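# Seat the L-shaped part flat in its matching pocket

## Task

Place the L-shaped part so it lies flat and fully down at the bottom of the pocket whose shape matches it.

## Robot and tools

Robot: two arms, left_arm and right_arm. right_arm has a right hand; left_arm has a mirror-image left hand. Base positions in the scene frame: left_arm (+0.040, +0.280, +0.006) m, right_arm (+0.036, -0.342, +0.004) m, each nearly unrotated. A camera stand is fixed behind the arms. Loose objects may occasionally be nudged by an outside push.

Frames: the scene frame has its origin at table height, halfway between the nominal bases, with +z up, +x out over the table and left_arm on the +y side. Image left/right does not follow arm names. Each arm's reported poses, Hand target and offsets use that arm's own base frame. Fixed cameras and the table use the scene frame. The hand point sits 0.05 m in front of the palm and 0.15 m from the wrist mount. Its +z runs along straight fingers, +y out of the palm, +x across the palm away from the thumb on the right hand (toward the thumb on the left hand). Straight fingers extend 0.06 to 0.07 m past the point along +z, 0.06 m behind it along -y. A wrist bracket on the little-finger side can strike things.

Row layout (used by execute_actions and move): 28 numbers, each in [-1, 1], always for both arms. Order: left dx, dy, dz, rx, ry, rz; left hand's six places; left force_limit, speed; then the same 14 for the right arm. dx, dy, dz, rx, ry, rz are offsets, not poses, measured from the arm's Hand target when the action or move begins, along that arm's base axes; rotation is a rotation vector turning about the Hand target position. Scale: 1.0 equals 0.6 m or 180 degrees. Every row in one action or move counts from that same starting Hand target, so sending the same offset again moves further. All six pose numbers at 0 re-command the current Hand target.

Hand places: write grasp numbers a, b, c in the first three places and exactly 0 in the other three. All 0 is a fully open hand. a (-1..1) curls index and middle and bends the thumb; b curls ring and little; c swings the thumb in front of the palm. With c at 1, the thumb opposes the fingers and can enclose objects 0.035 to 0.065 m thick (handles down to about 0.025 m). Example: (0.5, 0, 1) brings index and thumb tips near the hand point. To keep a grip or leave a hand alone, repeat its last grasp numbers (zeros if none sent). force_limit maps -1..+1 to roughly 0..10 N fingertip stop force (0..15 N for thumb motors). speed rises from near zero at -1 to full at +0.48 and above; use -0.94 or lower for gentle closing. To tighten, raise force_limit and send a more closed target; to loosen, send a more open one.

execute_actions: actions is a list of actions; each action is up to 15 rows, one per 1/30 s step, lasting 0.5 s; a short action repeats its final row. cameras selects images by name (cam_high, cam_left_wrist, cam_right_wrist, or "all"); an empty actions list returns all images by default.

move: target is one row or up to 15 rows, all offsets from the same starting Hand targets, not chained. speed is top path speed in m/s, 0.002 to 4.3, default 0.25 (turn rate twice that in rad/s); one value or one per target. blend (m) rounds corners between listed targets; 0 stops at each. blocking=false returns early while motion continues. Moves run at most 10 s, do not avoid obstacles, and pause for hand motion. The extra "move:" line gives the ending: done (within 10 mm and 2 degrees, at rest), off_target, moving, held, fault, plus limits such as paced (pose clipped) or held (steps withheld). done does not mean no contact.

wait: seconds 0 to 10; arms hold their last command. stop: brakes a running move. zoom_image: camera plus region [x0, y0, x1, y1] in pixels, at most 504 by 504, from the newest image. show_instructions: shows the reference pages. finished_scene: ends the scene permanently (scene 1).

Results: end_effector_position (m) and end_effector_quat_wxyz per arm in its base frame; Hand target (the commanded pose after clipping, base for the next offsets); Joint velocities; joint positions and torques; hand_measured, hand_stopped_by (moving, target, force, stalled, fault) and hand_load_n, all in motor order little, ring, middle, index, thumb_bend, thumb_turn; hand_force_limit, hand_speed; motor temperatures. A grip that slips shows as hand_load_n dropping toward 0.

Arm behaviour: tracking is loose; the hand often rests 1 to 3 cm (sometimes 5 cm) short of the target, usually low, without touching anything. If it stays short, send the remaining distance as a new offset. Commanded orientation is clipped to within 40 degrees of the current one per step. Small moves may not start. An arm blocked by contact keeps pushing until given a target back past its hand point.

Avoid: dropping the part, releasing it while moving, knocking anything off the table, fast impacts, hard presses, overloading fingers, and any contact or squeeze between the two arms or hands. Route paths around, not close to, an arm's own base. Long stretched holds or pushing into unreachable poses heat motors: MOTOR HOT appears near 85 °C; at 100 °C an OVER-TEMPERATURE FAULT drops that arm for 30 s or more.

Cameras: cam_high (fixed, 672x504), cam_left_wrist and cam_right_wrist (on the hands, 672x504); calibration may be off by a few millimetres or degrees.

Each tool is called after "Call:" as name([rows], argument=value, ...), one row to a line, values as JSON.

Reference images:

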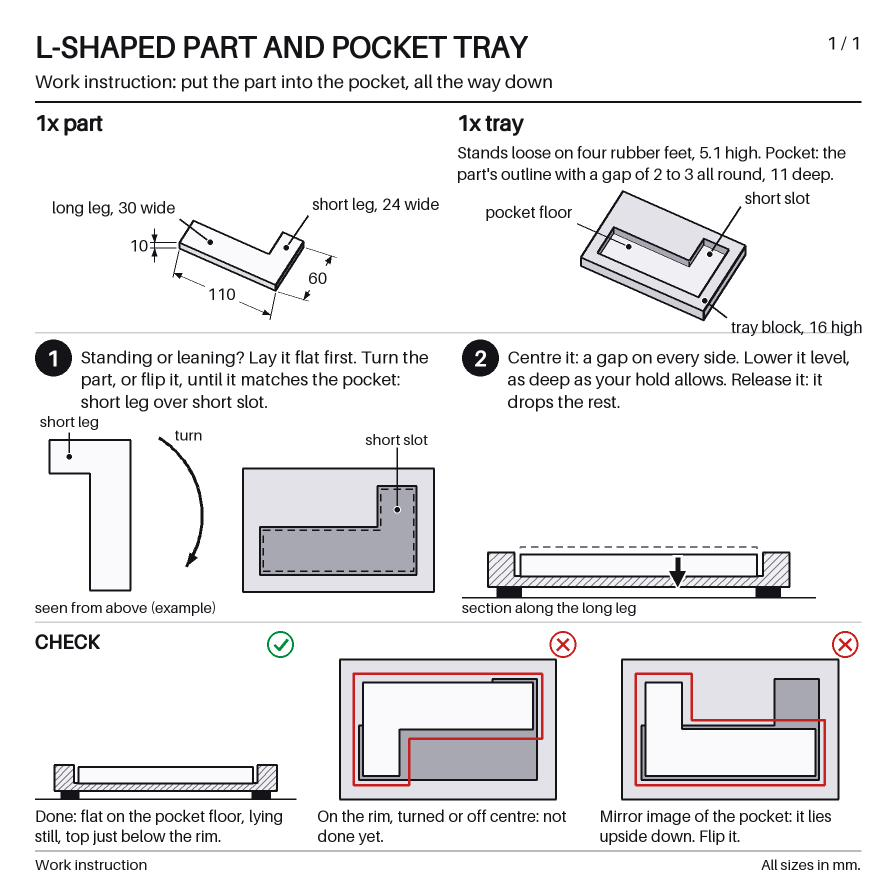

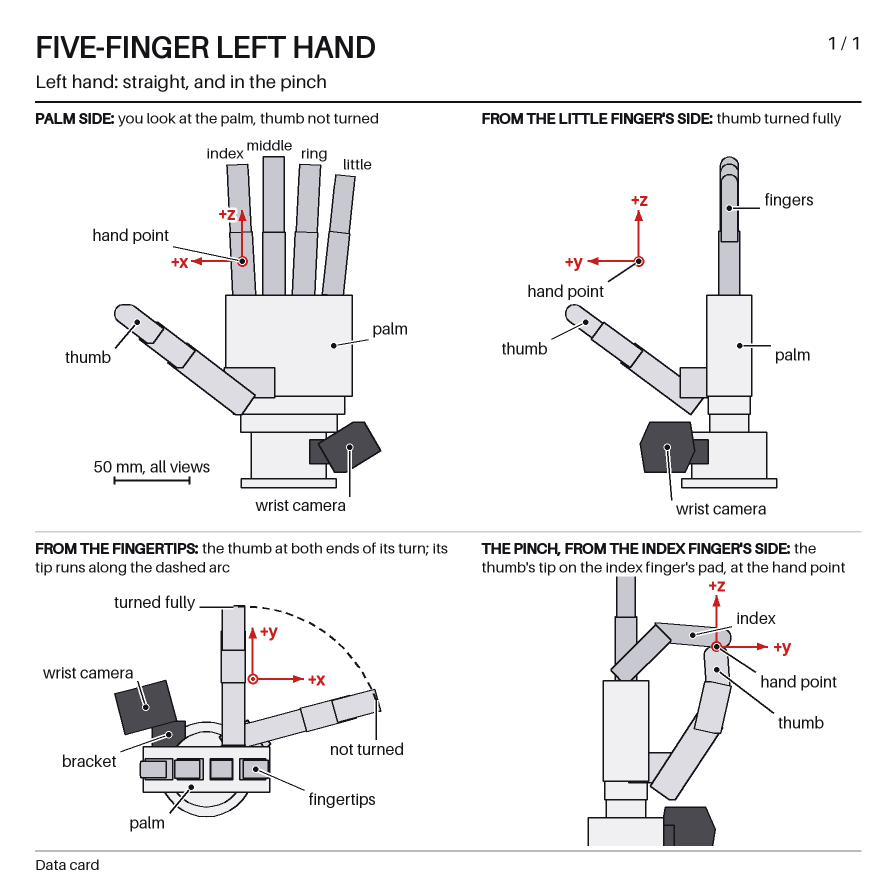

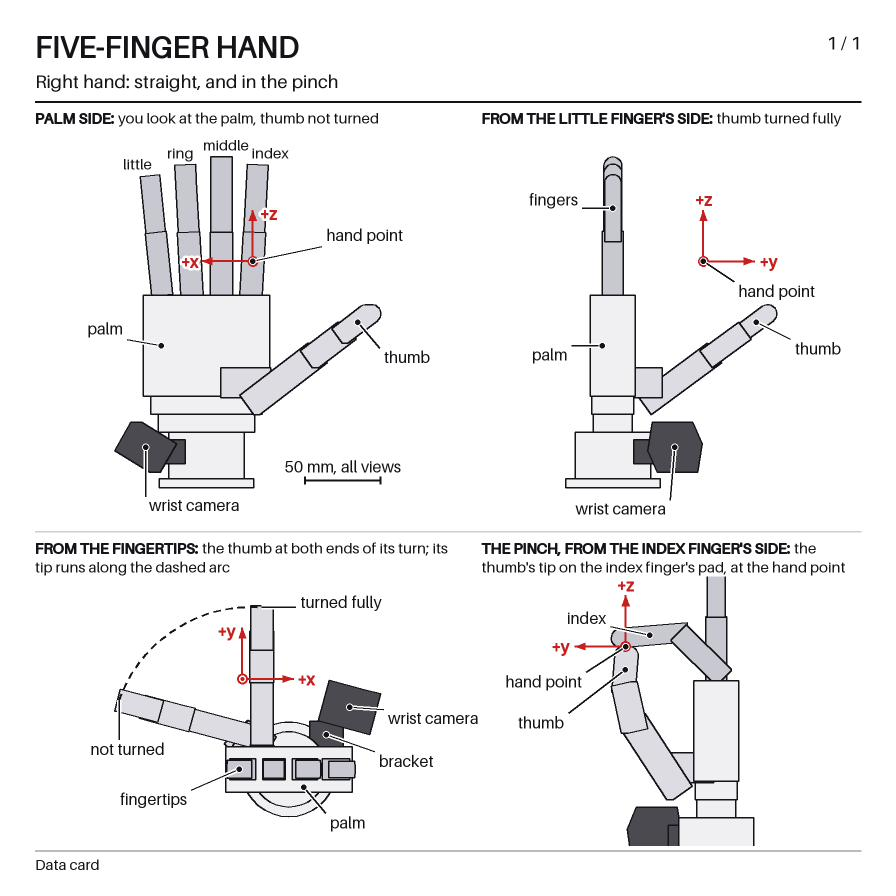

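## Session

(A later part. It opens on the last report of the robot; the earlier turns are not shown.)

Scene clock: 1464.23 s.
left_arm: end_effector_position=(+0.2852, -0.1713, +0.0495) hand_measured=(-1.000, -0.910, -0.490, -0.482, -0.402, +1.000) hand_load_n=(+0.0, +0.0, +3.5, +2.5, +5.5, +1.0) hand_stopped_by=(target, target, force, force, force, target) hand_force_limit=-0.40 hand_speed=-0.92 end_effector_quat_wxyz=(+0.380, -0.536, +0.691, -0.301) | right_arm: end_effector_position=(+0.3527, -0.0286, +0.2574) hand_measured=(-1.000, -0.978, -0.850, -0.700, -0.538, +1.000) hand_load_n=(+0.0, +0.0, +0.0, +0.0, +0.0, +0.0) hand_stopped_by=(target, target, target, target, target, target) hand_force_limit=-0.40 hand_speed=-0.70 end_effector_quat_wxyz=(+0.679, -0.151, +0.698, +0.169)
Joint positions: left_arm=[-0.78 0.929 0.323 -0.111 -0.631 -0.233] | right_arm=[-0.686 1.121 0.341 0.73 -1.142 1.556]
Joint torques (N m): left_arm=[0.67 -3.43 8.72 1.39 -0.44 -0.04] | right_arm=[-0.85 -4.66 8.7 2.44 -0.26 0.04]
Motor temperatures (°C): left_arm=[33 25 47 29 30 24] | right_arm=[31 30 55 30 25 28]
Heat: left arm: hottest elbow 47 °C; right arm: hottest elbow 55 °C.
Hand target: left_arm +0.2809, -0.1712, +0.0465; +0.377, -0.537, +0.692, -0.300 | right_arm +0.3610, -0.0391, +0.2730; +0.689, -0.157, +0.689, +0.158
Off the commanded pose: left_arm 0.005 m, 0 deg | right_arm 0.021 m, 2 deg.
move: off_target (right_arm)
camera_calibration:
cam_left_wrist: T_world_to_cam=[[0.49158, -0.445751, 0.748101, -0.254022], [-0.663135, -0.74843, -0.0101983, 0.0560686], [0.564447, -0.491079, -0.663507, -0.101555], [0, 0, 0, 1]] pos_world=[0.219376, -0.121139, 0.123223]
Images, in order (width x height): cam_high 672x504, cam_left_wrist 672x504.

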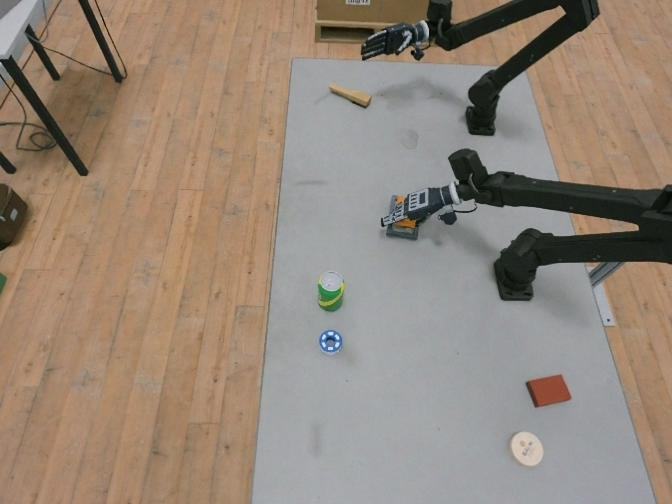

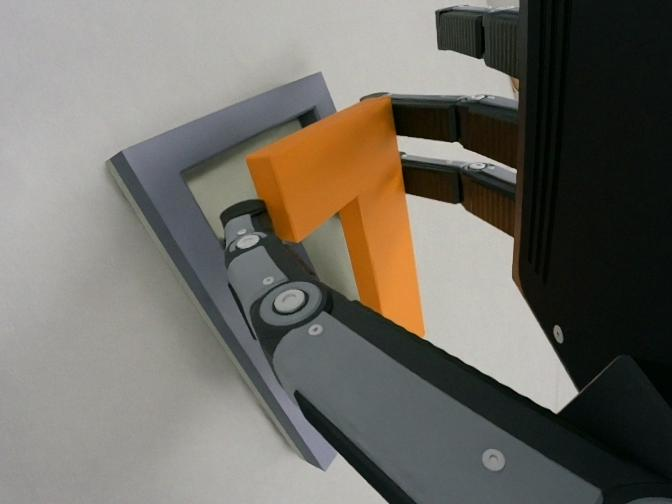

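Call:
move(target=[-0.0052, 0.0012, -0.0208, 0, 0, 0, 0.6, 0, 1, 0, 0, 0, -0.4, -0.92, 0, 0, 0, 0, 0, 0, 0.15, 0, 1, 0, 0, 0, -0.4, -0.7], speed=0.03, cameras=["cam_left_wrist"])

Call:
zoom_image(camera="cam_left_wrist", region=[170, 60, 430, 254])

Call:
zoom_image(camera="cam_left_wrist", region=[270, 190, 440, 345])

Scene clock: 1485.77 s.
left_arm: end_effector_position=(+0.2814, -0.1700, +0.0415) hand_measured=(-1.000, -0.910, -0.490, -0.482, -0.402, +1.000) hand_load_n=(+0.0, +0.0, +3.5, +2.5, +5.5, +0.5) hand_stopped_by=(target, target, force, force, force, target) hand_force_limit=-0.40 hand_speed=-0.92 end_effector_quat_wxyz=(+0.380, -0.537, +0.690, -0.302) | right_arm: end_effector_position=(+0.3527, -0.0286, +0.2574) hand_measured=(-1.000, -0.978, -0.850, -0.700, -0.538, +1.000) hand_load_n=(+0.0, +0.0, +0.0, +0.0, +0.0, +0.0) hand_stopped_by=(target, target, target, target, target, target) hand_force_limit=-0.40 hand_speed=-0.70 end_effector_quat_wxyz=(+0.679, -0.151, +0.698, +0.169)
Joint positions: left_arm=[-0.788 0.937 0.301 -0.082 -0.638 -0.242] | right_arm=[-0.686 1.121 0.341 0.73 -1.142 1.556]
Joint torques (N m): left_arm=[0.67 -2.14 8.21 2.32 -0.43 -0.03] | right_arm=[-0.79 -4.54 8.8 2.37 -0.25 0.05]
Motor temperatures (°C): left_arm=[33 25 47 29 30 24] | right_arm=[31 30 55 30 25 28]
Heat: left arm: hottest elbow 47 °C; right arm: hottest elbow 55 °C.
Hand target: left_arm +0.2778, -0.1704, +0.0339; +0.377, -0.537, +0.692, -0.300 | right_arm +0.3610, -0.0391, +0.2730; +0.689, -0.157, +0.689, +0.158
Off the commanded pose: left_arm 0.008 m, 0 deg | right_arm 0.021 m, 2 deg.
move: off_target (right_arm)
camera_calibration:
cam_left_wrist: T_world_to_cam=[[0.491012, -0.442653, 0.75031, -0.244947], [-0.661752, -0.749666, -0.00921411, 0.053896], [0.566561, -0.491995, -0.661022, -0.10492], [0, 0, 0, 1]] pos_world=[0.215381, -0.119643, 0.114929]
Images, in order (width x height): cam_left_wrist 672x504.

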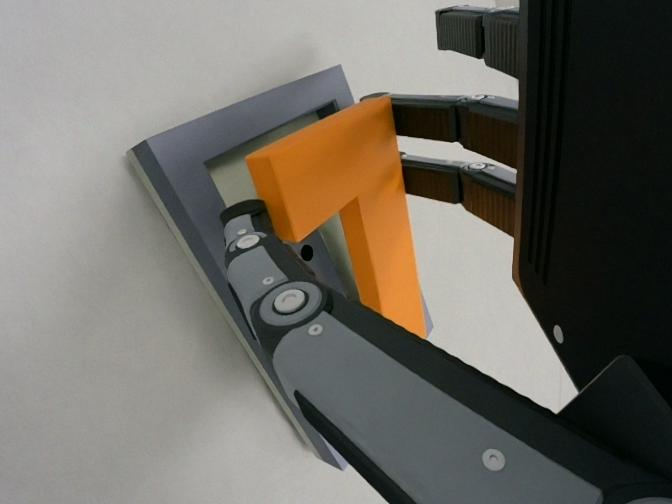

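Scaled by 1.938 from the camera's 672x504 image, which has a finer 960x720 frame.

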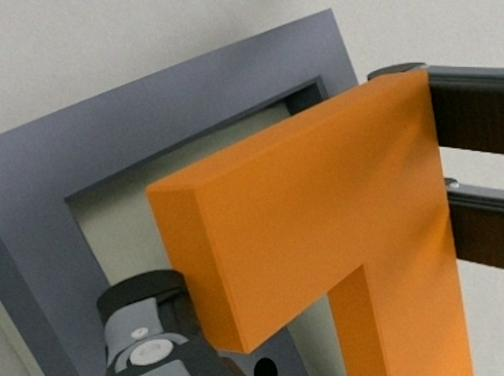

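Scaled by 2.965 from the camera's 672x504 image, which has a finer 960x720 frame.

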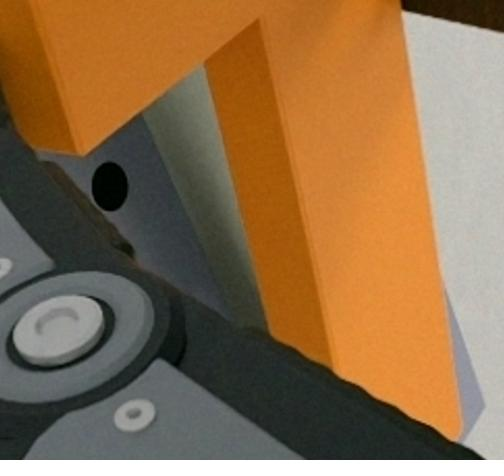

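Call:
move(target=[0.0023, -0.0025, 0.0, 0, 0, 0.0061, 0.6, 0, 1, 0, 0, 0, -0.4, -0.92, 0, 0, 0, 0, 0, 0, 0.15, 0, 1, 0, 0, 0, -0.4, -0.7], speed=0.03, cameras=["cam_left_wrist"])

Call:
zoom_image(camera="cam_left_wrist", region=[170, 60, 430, 254])

Call:
zoom_image(camera="cam_left_wrist", region=[270, 190, 440, 345])

Scene clock: 1549.03 s.
left_arm: end_effector_position=(+0.2808, -0.1695, +0.0379) hand_measured=(-1.000, -0.910, -0.490, -0.482, -0.402, +1.000) hand_load_n=(+0.0, +0.0, +2.5, +3.5, +5.0, +0.0) hand_stopped_by=(target, target, force, force, force, target) hand_force_limit=-0.40 hand_speed=-0.92 end_effector_quat_wxyz=(+0.382, -0.544, +0.685, -0.297) | right_arm: end_effector_position=(+0.3527, -0.0286, +0.2574) hand_measured=(-1.000, -0.978, -0.850, -0.700, -0.538, +1.000) hand_load_n=(+0.0, +0.0, +0.0, +0.0, +0.0, -0.5) hand_stopped_by=(target, target, target, target, target, target) hand_force_limit=-0.40 hand_speed=-0.70 end_effector_quat_wxyz=(+0.679, -0.151, +0.698, +0.169)
Joint positions: left_arm=[-0.797 0.955 0.301 -0.082 -0.659 -0.267] | right_arm=[-0.686 1.121 0.341 0.73 -1.142 1.556]
Joint torques (N m): left_arm=[0.67 -2.26 8.94 1.98 -0.43 -0.02] | right_arm=[-0.97 -4.54 8.72 2.41 -0.26 0.05]
Motor temperatures (°C): left_arm=[33 25 46 29 30 24] | right_arm=[31 30 55 30 25 28]
Heat: left arm: hottest elbow 46 °C; right arm: hottest elbow 55 °C.
Hand target: left_arm +0.2792, -0.1719, +0.0339; +0.380, -0.544, +0.687, -0.296 | right_arm +0.3610, -0.0391, +0.2730; +0.689, -0.157, +0.689, +0.158
Off the commanded pose: left_arm 0.005 m, 0 deg | right_arm 0.021 m, 2 deg.
move: off_target (right_arm)
camera_calibration:
cam_left_wrist: T_world_to_cam=[[0.501262, -0.43362, 0.748806, -0.243042], [-0.646903, -0.762524, -0.00851749, 0.0474877], [0.574676, -0.480136, -0.662735, -0.106936], [0, 0, 0, 1]] pos_world=[0.214001, -0.120521, 0.111526]
Images, in order (width x height): cam_left_wrist 672x504.

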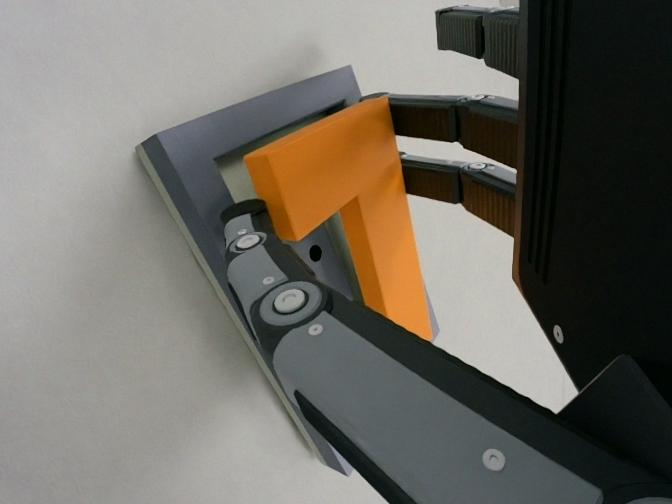

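Scaled by 1.938 from the camera's 672x504 image, which has a finer 960x720 frame.

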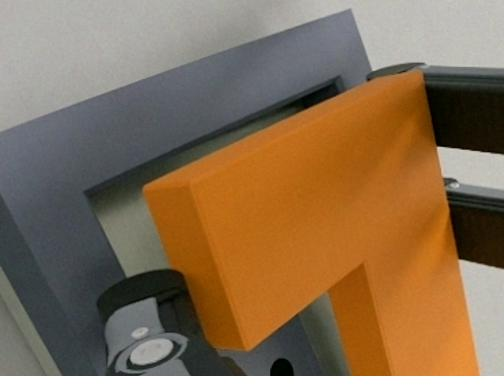

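Scaled by 2.965 from the camera's 672x504 image, which has a finer 960x720 frame.

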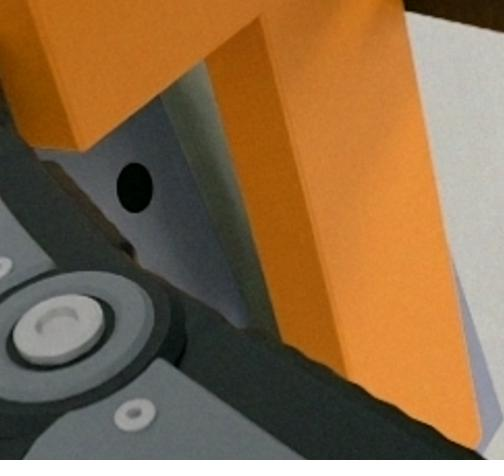

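Call:
move(target=[0.0043, -0.0033, 0.0017, 0, 0, 0, 0.6, 0, 1, 0, 0, 0, -0.4, -0.92, 0, 0, 0, 0, 0, 0, 0.15, 0, 1, 0, 0, 0, -0.4, -0.7], speed=0.03, cameras=["cam_left_wrist"])

Call:
zoom_image(camera="cam_left_wrist", region=[170, 60, 430, 254])

Call:
zoom_image(camera="cam_left_wrist", region=[270, 190, 440, 345])

Scene clock: 1614.63 s.
left_arm: end_effector_position=(+0.2801, -0.1688, +0.0347) hand_measured=(-1.000, -0.910, -0.490, -0.482, -0.402, +1.000) hand_load_n=(+0.0, +0.0, +1.5, +4.5, +4.0, +0.0) hand_stopped_by=(target, target, force, force, force, target) hand_force_limit=-0.40 hand_speed=-0.92 end_effector_quat_wxyz=(+0.382, -0.544, +0.687, -0.293) | right_arm: end_effector_position=(+0.3527, -0.0286, +0.2574) hand_measured=(-1.000, -0.978, -0.850, -0.700, -0.538, +1.000) hand_load_n=(+0.0, +0.0, +0.0, +0.0, +0.0, +0.0) hand_stopped_by=(target, target, target, target, target, target) hand_force_limit=-0.40 hand_speed=-0.70 end_effector_quat_wxyz=(+0.679, -0.151, +0.698, +0.169)
Joint positions: left_arm=[-0.797 0.965 0.301 -0.082 -0.659 -0.268] | right_arm=[-0.686 1.121 0.341 0.73 -1.142 1.556]
Joint torques (N m): left_arm=[0.79 -2.2 9.58 2.11 -0.38 0.01] | right_arm=[-0.91 -4.72 8.72 2.32 -0.26 0.04]
Motor temperatures (°C): left_arm=[33 25 46 29 30 24] | right_arm=[31 30 56 30 25 28]
Heat: left arm: hottest elbow 46 °C; right arm: hottest elbow 56 °C.
Hand target: left_arm +0.2818, -0.1738, +0.0349; +0.380, -0.544, +0.687, -0.296 | right_arm +0.3610, -0.0391, +0.2730; +0.689, -0.157, +0.689, +0.158
Off the commanded pose: left_arm 0.005 m, 0 deg | right_arm 0.021 m, 2 deg.
move: off_target (right_arm)
camera_calibration:
cam_left_wrist: T_world_to_cam=[[0.507061, -0.438347, 0.74212, -0.24223], [-0.6463, -0.763029, -0.00910645, 0.047292], [0.570251, -0.475014, -0.670206, -0.105915], [0, 0, 0, 1]] pos_world=[0.213788, -0.120407, 0.10921]
Images, in order (width x height): cam_left_wrist 672x504.

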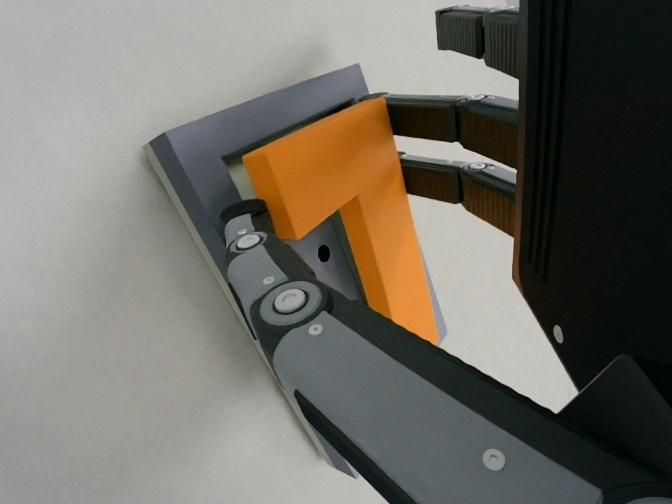

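Scaled by 1.938 from the camera's 672x504 image, which has a finer 960x720 frame.

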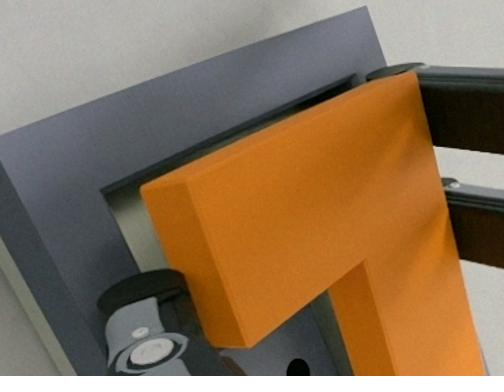

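Scaled by 2.965 from the camera's 672x504 image, which has a finer 960x720 frame.

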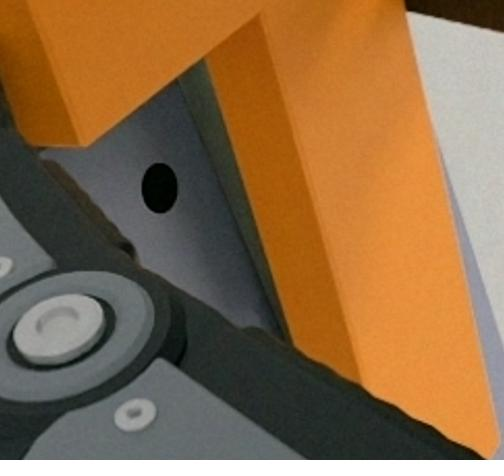

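Call:
move(target=[0.038, -0.018, 0.115, 0, 0, 0, 0.6, 0, 1, 0, 0, 0, -0.4, -0.92, 0, 0, 0, 0, 0, 0, 0.15, 0, 1, 0, 0, 0, -0.4, -0.7], speed=0.2, cameras=["cam_left_wrist", "cam_high"])

Scene clock: 1726.10 s.
left_arm: end_effector_position=(+0.2875, -0.1715, +0.0736) hand_measured=(-1.000, -0.910, -0.490, -0.482, -0.402, +1.000) hand_load_n=(+0.0, +0.0, +1.0, +4.5, +4.0, -0.5) hand_stopped_by=(target, target, force, force, force, target) hand_force_limit=-0.40 hand_speed=-0.92 end_effector_quat_wxyz=(+0.375, -0.542, +0.701, -0.272) | right_arm: end_effector_position=(+0.3527, -0.0286, +0.2574) hand_measured=(-1.000, -0.978, -0.850, -0.700, -0.538, +1.000) hand_load_n=(+0.0, +0.0, +0.0, +0.0, +0.0, +0.0) hand_stopped_by=(target, target, target, target, target, target) hand_force_limit=-0.40 hand_speed=-0.70 end_effector_quat_wxyz=(+0.679, -0.151, +0.698, +0.169)
Joint positions: left_arm=[-0.775 0.909 0.419 -0.297 -0.634 -0.251] | right_arm=[-0.686 1.121 0.341 0.73 -1.142 1.556]
Joint torques (N m): left_arm=[1.79 -4.07 14.9 1.37 -0.33 0.14] | right_arm=[-0.91 -4.37 8.69 2.39 -0.25 0.02]
Motor temperatures (°C): left_arm=[33 25 48 29 30 24] | right_arm=[31 30 56 30 25 28]
Heat: left arm: hottest elbow 48 °C; right arm: hottest elbow 56 °C.
Hand target: left_arm +0.3045, -0.1847, +0.1039; +0.380, -0.544, +0.687, -0.296 | right_arm +0.3610, -0.0391, +0.2730; +0.689, -0.157, +0.689, +0.158
Off the commanded pose: left_arm 0.037 m, 3 deg | right_arm 0.021 m, 2 deg.
move: off_target (left_arm, right_arm)
camera_calibration:
cam_left_wrist: T_world_to_cam=[[0.534349, -0.462784, 0.707321, -0.285487], [-0.650435, -0.759541, -0.00557639, 0.0518138], [0.53982, -0.457087, -0.706871, -0.0708534], [0, 0, 0, 1]] pos_world=[0.224499, -0.12515, 0.152136]
Images, in order (width x height): cam_high 672x504, cam_left_wrist 672x504.

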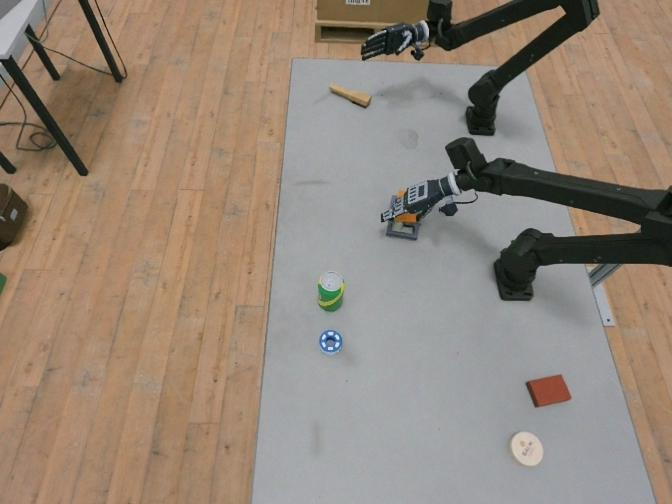

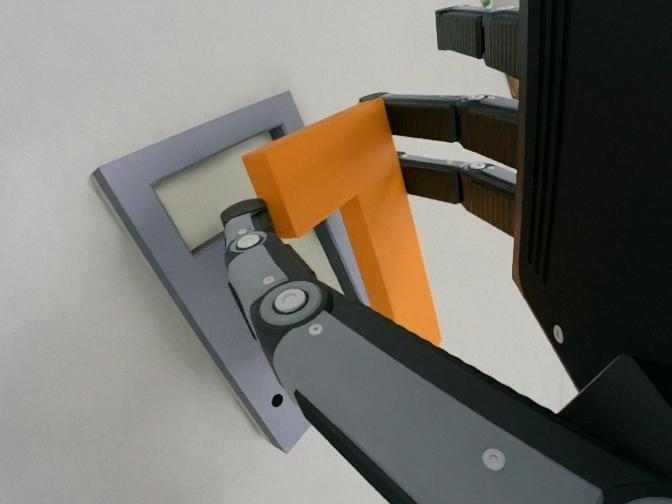

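Call:
move(target=[-0.0392, 0.0228, -0.0873, 0.0219, -0.0036, 0.0044, 0.6, 0, 1, 0, 0, 0, -0.4, -0.92, 0, 0, 0, 0, 0, 0, 0.15, 0, 1, 0, 0, 0, -0.4, -0.7], speed=0.05, cameras=["cam_left_wrist"])

Call:
zoom_image(camera="cam_left_wrist", region=[70, 60, 400, 306])

Call:
zoom_image(camera="cam_left_wrist", region=[230, 80, 450, 245])

Call:
zoom_image(camera="cam_left_wrist", region=[290, 190, 460, 345])

Scene clock: 1735.57 s.
left_arm: end_effector_position=(+0.2836, -0.1698, +0.0581) hand_measured=(-1.000, -0.910, -0.490, -0.482, -0.402, +1.000) hand_load_n=(+0.0, +0.0, +1.0, +4.5, +4.0, -0.5) hand_stopped_by=(target, target, force, force, force, target) hand_force_limit=-0.40 hand_speed=-0.92 end_effector_quat_wxyz=(+0.406, -0.533, +0.690, -0.273) | right_arm: end_effector_position=(+0.3527, -0.0286, +0.2574) hand_measured=(-1.000, -0.978, -0.850, -0.700, -0.538, +1.000) hand_load_n=(+0.0, +0.0, +0.0, +0.0, +0.0, +0.0) hand_stopped_by=(target, target, target, target, target, target) hand_force_limit=-0.40 hand_speed=-0.70 end_effector_quat_wxyz=(+0.679, -0.151, +0.698, +0.169)
Joint positions: left_arm=[-0.833 0.942 0.364 -0.197 -0.732 -0.259] | right_arm=[-0.686 1.121 0.341 0.73 -1.142 1.556]
Joint torques (N m): left_arm=[0.73 -2.32 8.55 2.24 -0.51 -0.05] | right_arm=[-0.73 -4.72 8.73 2.37 -0.26 0.04]
Motor temperatures (°C): left_arm=[33 25 51 29 30 24] | right_arm=[31 30 56 30 25 28]
Heat: left arm: hottest elbow 51 °C; right arm: hottest elbow 56 °C.
Hand target: left_arm +0.2811, -0.1710, +0.0516; +0.404, -0.533, +0.691, -0.273 | right_arm +0.3610, -0.0391, +0.2730; +0.689, -0.157, +0.689, +0.158
Off the commanded pose: left_arm 0.007 m, 0 deg | right_arm 0.021 m, 2 deg.
move: off_target (right_arm)
camera_calibration:
cam_left_wrist: T_world_to_cam=[[0.499806, -0.478834, 0.721742, -0.265492], [-0.636889, -0.767914, -0.0684208, 0.0489646], [0.586998, -0.425472, -0.688772, -0.088], [0, 0, 0, 1]] pos_world=[0.215536, -0.126968, 0.134355]
Images, in order (width x height): cam_left_wrist 672x504.

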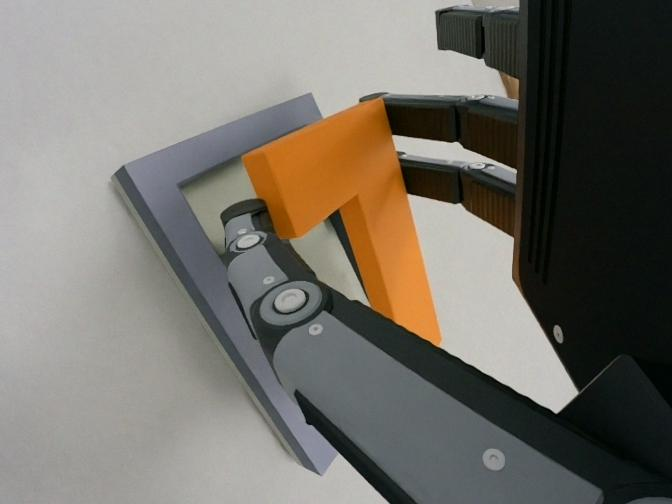

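Scaled by 1.527 from the camera's 672x504 image, which has a finer 960x720 frame.

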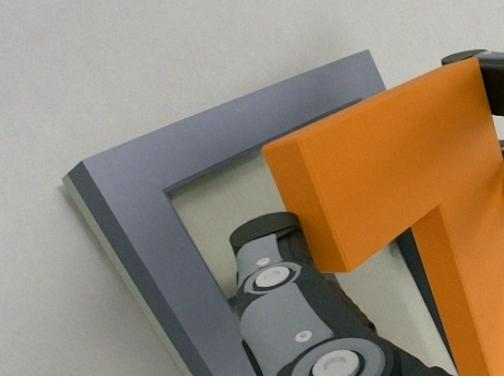

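Scaled by 2.291 from the camera's 672x504 image, which has a finer 960x720 frame.

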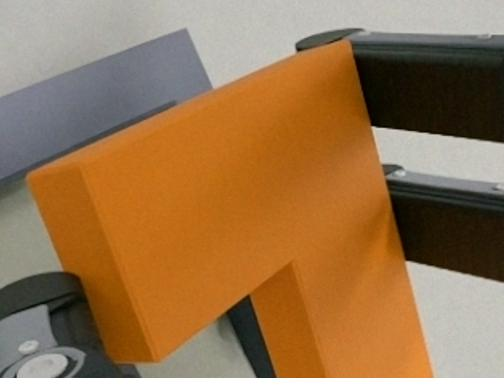

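Scaled by 2.965 from the camera's 672x504 image, which has a finer 960x720 frame.

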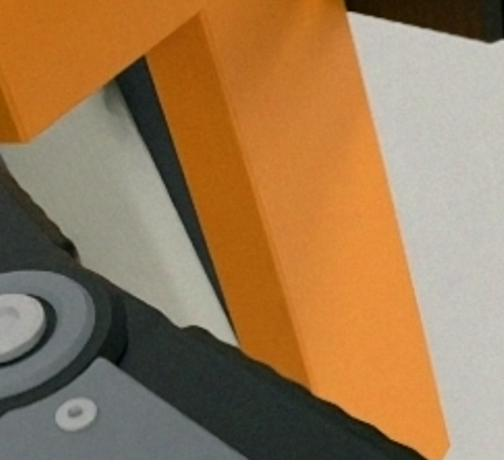

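Call:
move(target=[-0.0012, -0.0030, -0.0277, 0, 0, 0, 0.6, 0, 1, 0, 0, 0, -0.4, -0.92, 0, 0, 0, 0, 0, 0, 0.15, 0, 1, 0, 0, 0, -0.4, -0.7], speed=0.04, cameras=["cam_left_wrist"])

Call:
zoom_image(camera="cam_left_wrist", region=[160, 70, 400, 250])

Call:
zoom_image(camera="cam_left_wrist", region=[290, 190, 460, 345])

Scene clock: 1801.07 s.
left_arm: end_effector_position=(+0.2832, -0.1721, +0.0414) hand_measured=(-1.000, -0.910, -0.490, -0.482, -0.402, +1.000) hand_load_n=(+0.0, +0.0, +1.0, +4.0, +4.0, -0.5) hand_stopped_by=(target, target, force, force, force, target) hand_force_limit=-0.40 hand_speed=-0.92 end_effector_quat_wxyz=(+0.406, -0.533, +0.690, -0.274) | right_arm: end_effector_position=(+0.3527, -0.0286, +0.2574) hand_measured=(-1.000, -0.978, -0.850, -0.700, -0.538, +1.000) hand_load_n=(+0.0, +0.5, +0.0, +0.0, +0.0, +0.0) hand_stopped_by=(target, target, target, target, target, target) hand_force_limit=-0.40 hand_speed=-0.70 end_effector_quat_wxyz=(+0.679, -0.151, +0.698, +0.169)
Joint positions: left_arm=[-0.841 0.997 0.338 -0.12 -0.737 -0.266] | right_arm=[-0.686 1.121 0.341 0.73 -1.142 1.556]
Joint torques (N m): left_arm=[0.62 -2.67 8.08 2.22 -0.52 -0.04] | right_arm=[-1.03 -4.95 8.72 2.37 -0.24 0.04]
Motor temperatures (°C): left_arm=[33 25 48 29 31 24] | right_arm=[31 30 56 30 25 28]
Heat: left arm: hottest elbow 48 °C; right arm: hottest elbow 56 °C.
Hand target: left_arm +0.2803, -0.1728, +0.0349; +0.404, -0.533, +0.691, -0.273 | right_arm +0.3610, -0.0391, +0.2730; +0.689, -0.157, +0.689, +0.158
Off the commanded pose: left_arm 0.007 m, 0 deg | right_arm 0.021 m, 2 deg.
move: off_target (right_arm)
camera_calibration:
cam_left_wrist: T_world_to_cam=[[0.499586, -0.478529, 0.722097, -0.254199], [-0.637088, -0.767783, -0.0680323, 0.0458271], [0.586969, -0.426052, -0.688438, -0.100253], [0, 0, 0, 1]] pos_world=[0.215035, -0.129169, 0.117656]
Images, in order (width x height): cam_left_wrist 672x504.

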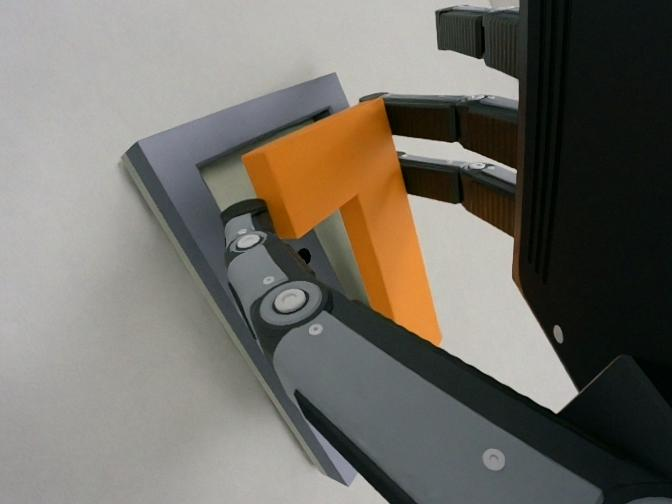

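Scaled by 2.100 from the camera's 672x504 image, which has a finer 960x720 frame.

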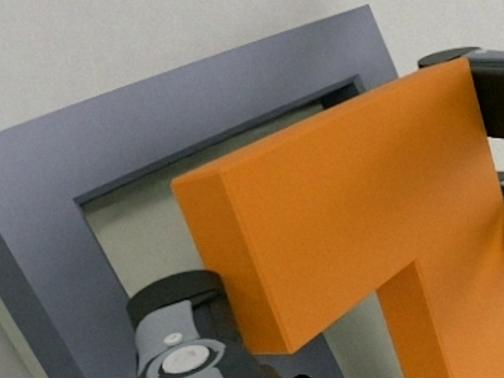

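Scaled by 2.965 from the camera's 672x504 image, which has a finer 960x720 frame.

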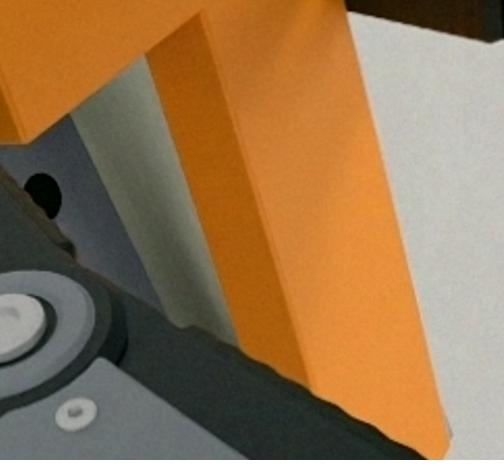

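Call:
move(target=[-0.0017, 0.0007, -0.0108, 0, 0, 0, 0.6, 0, 1, 0, 0, 0, -0.4, -0.92, 0, 0, 0, 0, 0, 0, 0.15, 0, 1, 0, 0, 0, -0.4, -0.7], speed=0.03, cameras=["cam_left_wrist"])

Call:
zoom_image(camera="cam_left_wrist", region=[160, 70, 400, 250])

Call:
zoom_image(camera="cam_left_wrist", region=[290, 190, 460, 345])

Scene clock: 1820.23 s.
left_arm: end_effector_position=(+0.2829, -0.1721, +0.0357) hand_measured=(-1.000, -0.910, -0.490, -0.482, -0.402, +1.000) hand_load_n=(+0.0, +0.0, +0.5, +4.5, +4.0, -0.5) hand_stopped_by=(target, target, force, force, force, target) hand_force_limit=-0.40 hand_speed=-0.92 end_effector_quat_wxyz=(+0.407, -0.534, +0.689, -0.275) | right_arm: end_effector_position=(+0.3527, -0.0286, +0.2574) hand_measured=(-1.000, -0.978, -0.850, -0.700, -0.538, +1.000) hand_load_n=(+0.0, +0.0, +0.0, +0.0, +0.0, +0.0) hand_stopped_by=(target, target, target, target, target, target) hand_force_limit=-0.40 hand_speed=-0.70 end_effector_quat_wxyz=(+0.679, -0.151, +0.698, +0.169)
Joint positions: left_arm=[-0.843 1.015 0.327 -0.091 -0.74 -0.269] | right_arm=[-0.686 1.121 0.341 0.73 -1.142 1.556]
Joint torques (N m): left_arm=[0.62 -2.61 7.86 2.21 -0.49 -0.03] | right_arm=[-0.91 -4.78 8.68 2.37 -0.25 0.04]
Motor temperatures (°C): left_arm=[33 25 46 29 31 24] | right_arm=[31 30 56 30 25 28]
Heat: left arm: hottest elbow 46 °C; right arm: hottest elbow 56 °C.
Hand target: left_arm +0.2793, -0.1723, +0.0284; +0.404, -0.533, +0.691, -0.273 | right_arm +0.3610, -0.0391, +0.2730; +0.689, -0.157, +0.689, +0.158
Off the commanded pose: left_arm 0.008 m, 0 deg | right_arm 0.021 m, 2 deg.
move: off_target (right_arm)
camera_calibration:
cam_left_wrist: T_world_to_cam=[[0.498997, -0.476186, 0.72405, -0.249413], [-0.635627, -0.769022, -0.0677048, 0.0445925], [0.589051, -0.426442, -0.686416, -0.104814], [0, 0, 0, 1]] pos_world=[0.214541, -0.129172, 0.11166]
Images, in order (width x height): cam_left_wrist 672x504.

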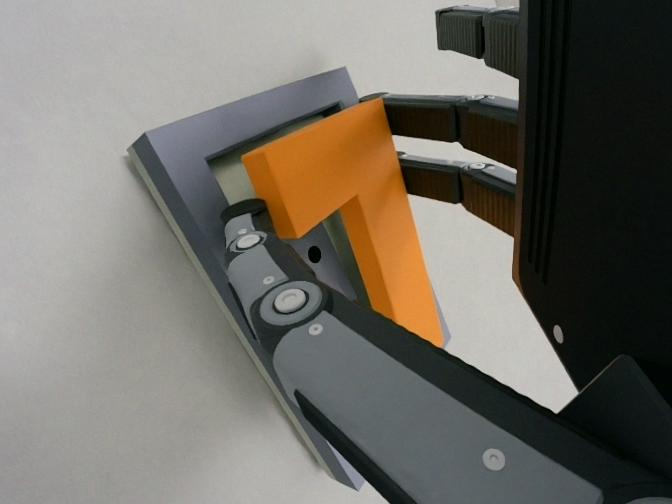

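Scaled by 2.100 from the camera's 672x504 image, which has a finer 960x720 frame.

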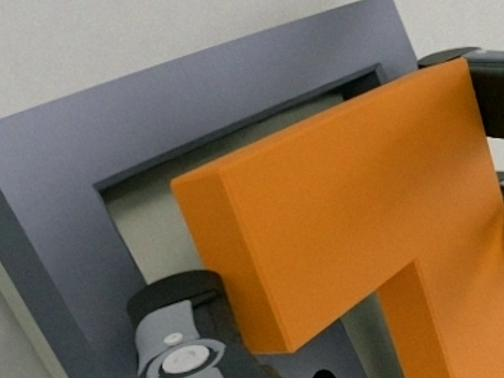

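Scaled by 2.965 from the camera's 672x504 image, which has a finer 960x720 frame.

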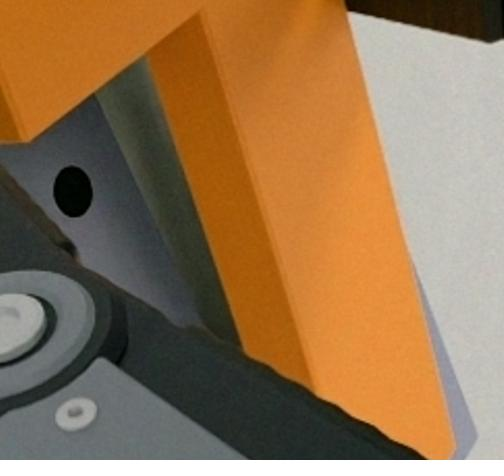

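Call:
execute_actions(actions=[], cameras=["cam_left_wrist", "cam_high"])

Scene clock: 1845.07 s.
left_arm: end_effector_position=(+0.2829, -0.1721, +0.0357) hand_measured=(-1.000, -0.910, -0.490, -0.482, -0.402, +1.000) hand_load_n=(+0.0, +0.0, +0.5, +4.5, +4.0, -0.5) hand_stopped_by=(target, target, force, force, force, target) hand_force_limit=-0.40 hand_speed=-0.92 end_effector_quat_wxyz=(+0.407, -0.534, +0.689, -0.275) | right_arm: end_effector_position=(+0.3527, -0.0286, +0.2574) hand_measured=(-1.000, -0.978, -0.850, -0.700, -0.538, +1.000) hand_load_n=(+0.0, +0.0, +0.0, +0.0, +0.0, -0.5) hand_stopped_by=(target, target, target, target, target, target) hand_force_limit=-0.40 hand_speed=-0.70 end_effector_quat_wxyz=(+0.679, -0.151, +0.698, +0.169)
Joint positions: left_arm=[-0.843 1.015 0.327 -0.091 -0.74 -0.269] | right_arm=[-0.686 1.121 0.341 0.73 -1.142 1.556]
Joint velocities: within noise
Joint torques (N m): left_arm=[0.62 -2.61 7.8 2.18 -0.49 -0.03] | right_arm=[-0.67 -4.42 8.68 2.43 -0.26 0.05]
Motor temperatures (°C): left_arm=[33 25 45 29 31 24] | right_arm=[31 30 56 30 25 28]
Heat: left arm: hottest elbow 45 °C; right arm: hottest elbow 56 °C.
Hand target: left_arm +0.2792, -0.1723, +0.0284; +0.404, -0.533, +0.691, -0.273 | right_arm +0.3610, -0.0391, +0.2730; +0.689, -0.157, +0.689, +0.158
Off the commanded pose: left_arm 0.008 m, 0 deg | right_arm 0.021 m, 2 deg.
camera_calibration:
cam_left_wrist: T_world_to_cam=[[0.498997, -0.476186, 0.72405, -0.249413], [-0.635627, -0.769022, -0.0677048, 0.0445925], [0.589051, -0.426442, -0.686416, -0.104814], [0, 0, 0, 1]] pos_world=[0.214541, -0.129172, 0.11166]
Images, in order (width x height): cam_high 672x504, cam_left_wrist 672x504.

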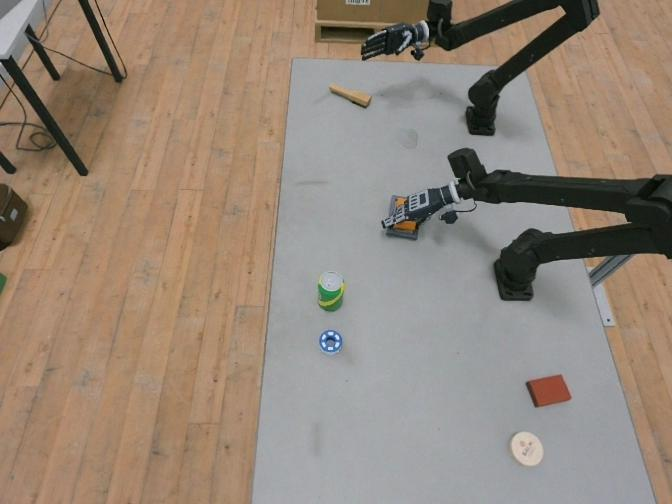

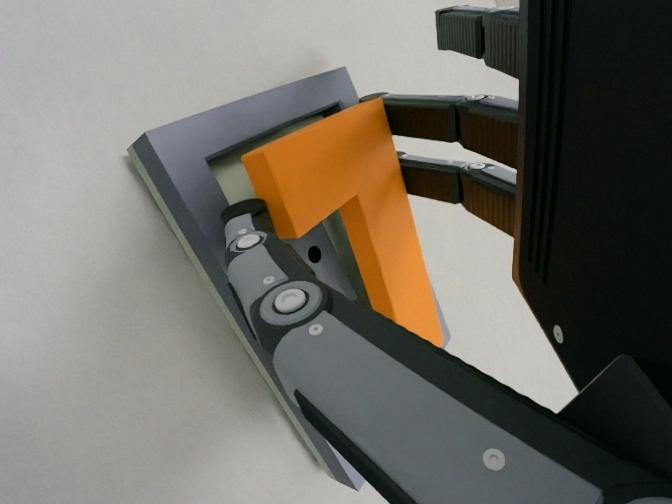

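Call:
zoom_image(camera="cam_left_wrist", region=[200, 60, 480, 270])

Call:
zoom_image(camera="cam_left_wrist", region=[300, 220, 480, 360])

Scaled by 1.800 from the camera's 672x504 image, which has a finer 960x720 frame.

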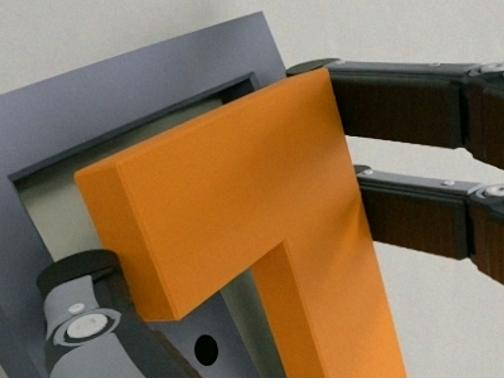

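Scaled by 2.800 from the camera's 672x504 image, which has a finer 960x720 frame.

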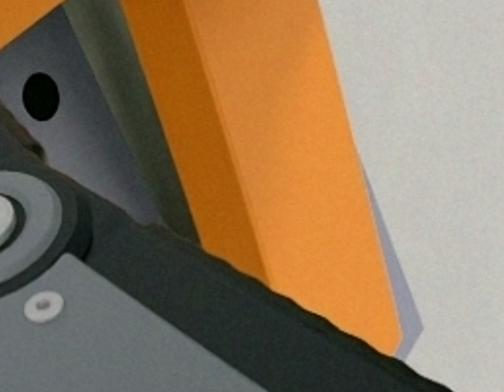

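Call:
zoom_image(camera="cam_left_wrist", region=[270, 400, 400, 500])

Call:
zoom_image(camera="cam_left_wrist", region=[400, 290, 480, 360])

Call:
zoom_image(camera="cam_left_wrist", region=[110, 50, 260, 170])

Call:
zoom_image(camera="cam_left_wrist", region=[310, 50, 420, 130])

Scaled by 3.877 from the camera's 672x504 image, which has a finer 960x720 frame.

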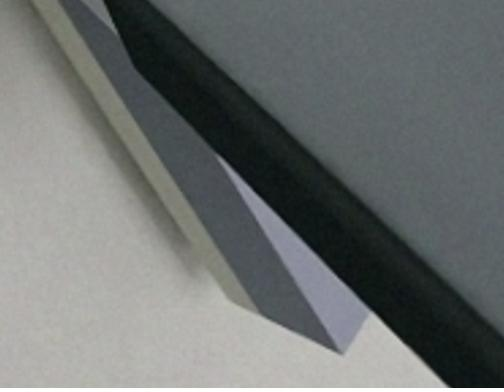

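Scaled by 6.300 from the camera's 672x504 image, which has a finer 960x720 frame.

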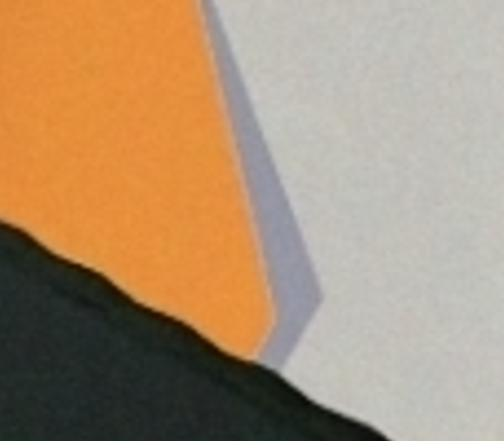

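Scaled by 3.360 from the camera's 672x504 image, which has a finer 960x720 frame.

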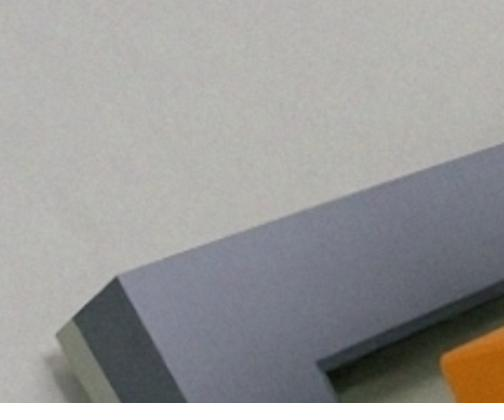

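Scaled by 4.582 from the camera's 672x504 image, which has a finer 960x720 frame.

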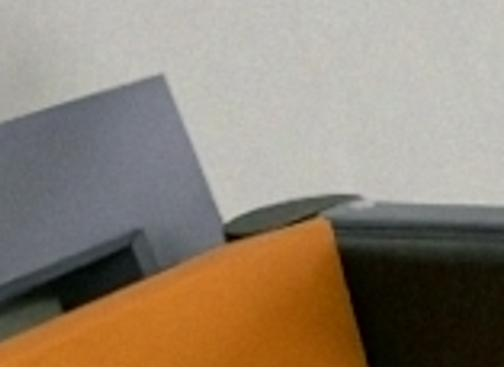

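Call:
zoom_image(camera="cam_left_wrist", region=[230, 130, 310, 190])

Call:
zoom_image(camera="cam_left_wrist", region=[270, 180, 390, 270])

Call:
zoom_image(camera="cam_left_wrist", region=[340, 250, 460, 340])

Call:
zoom_image(camera="cam_left_wrist", region=[360, 80, 440, 140])

Scaled by 6.300 from the camera's 672x504 image, which has a finer 960x720 frame.

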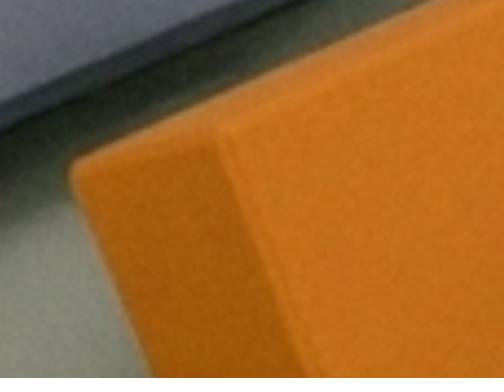

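Scaled by 4.200 from the camera's 672x504 image, which has a finer 960x720 frame.

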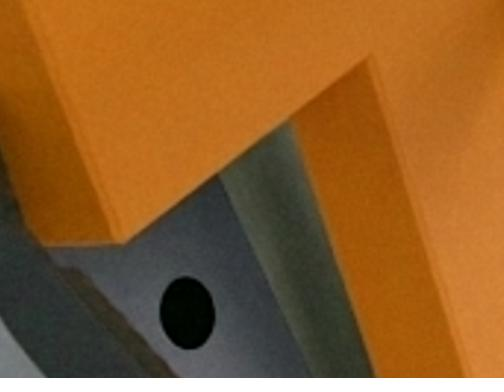

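Scaled by 4.200 from the camera's 672x504 image, which has a finer 960x720 frame.

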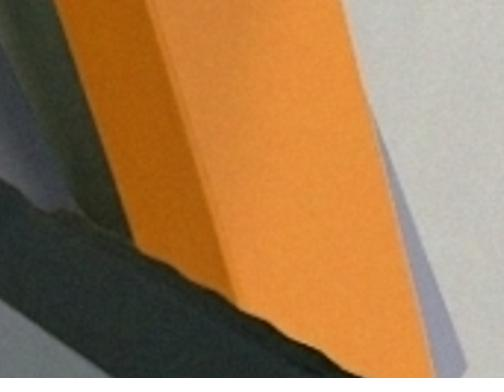

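Scaled by 6.300 from the camera's 672x504 image, which has a finer 960x720 frame.

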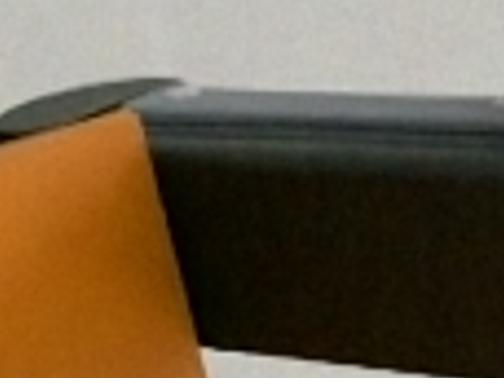

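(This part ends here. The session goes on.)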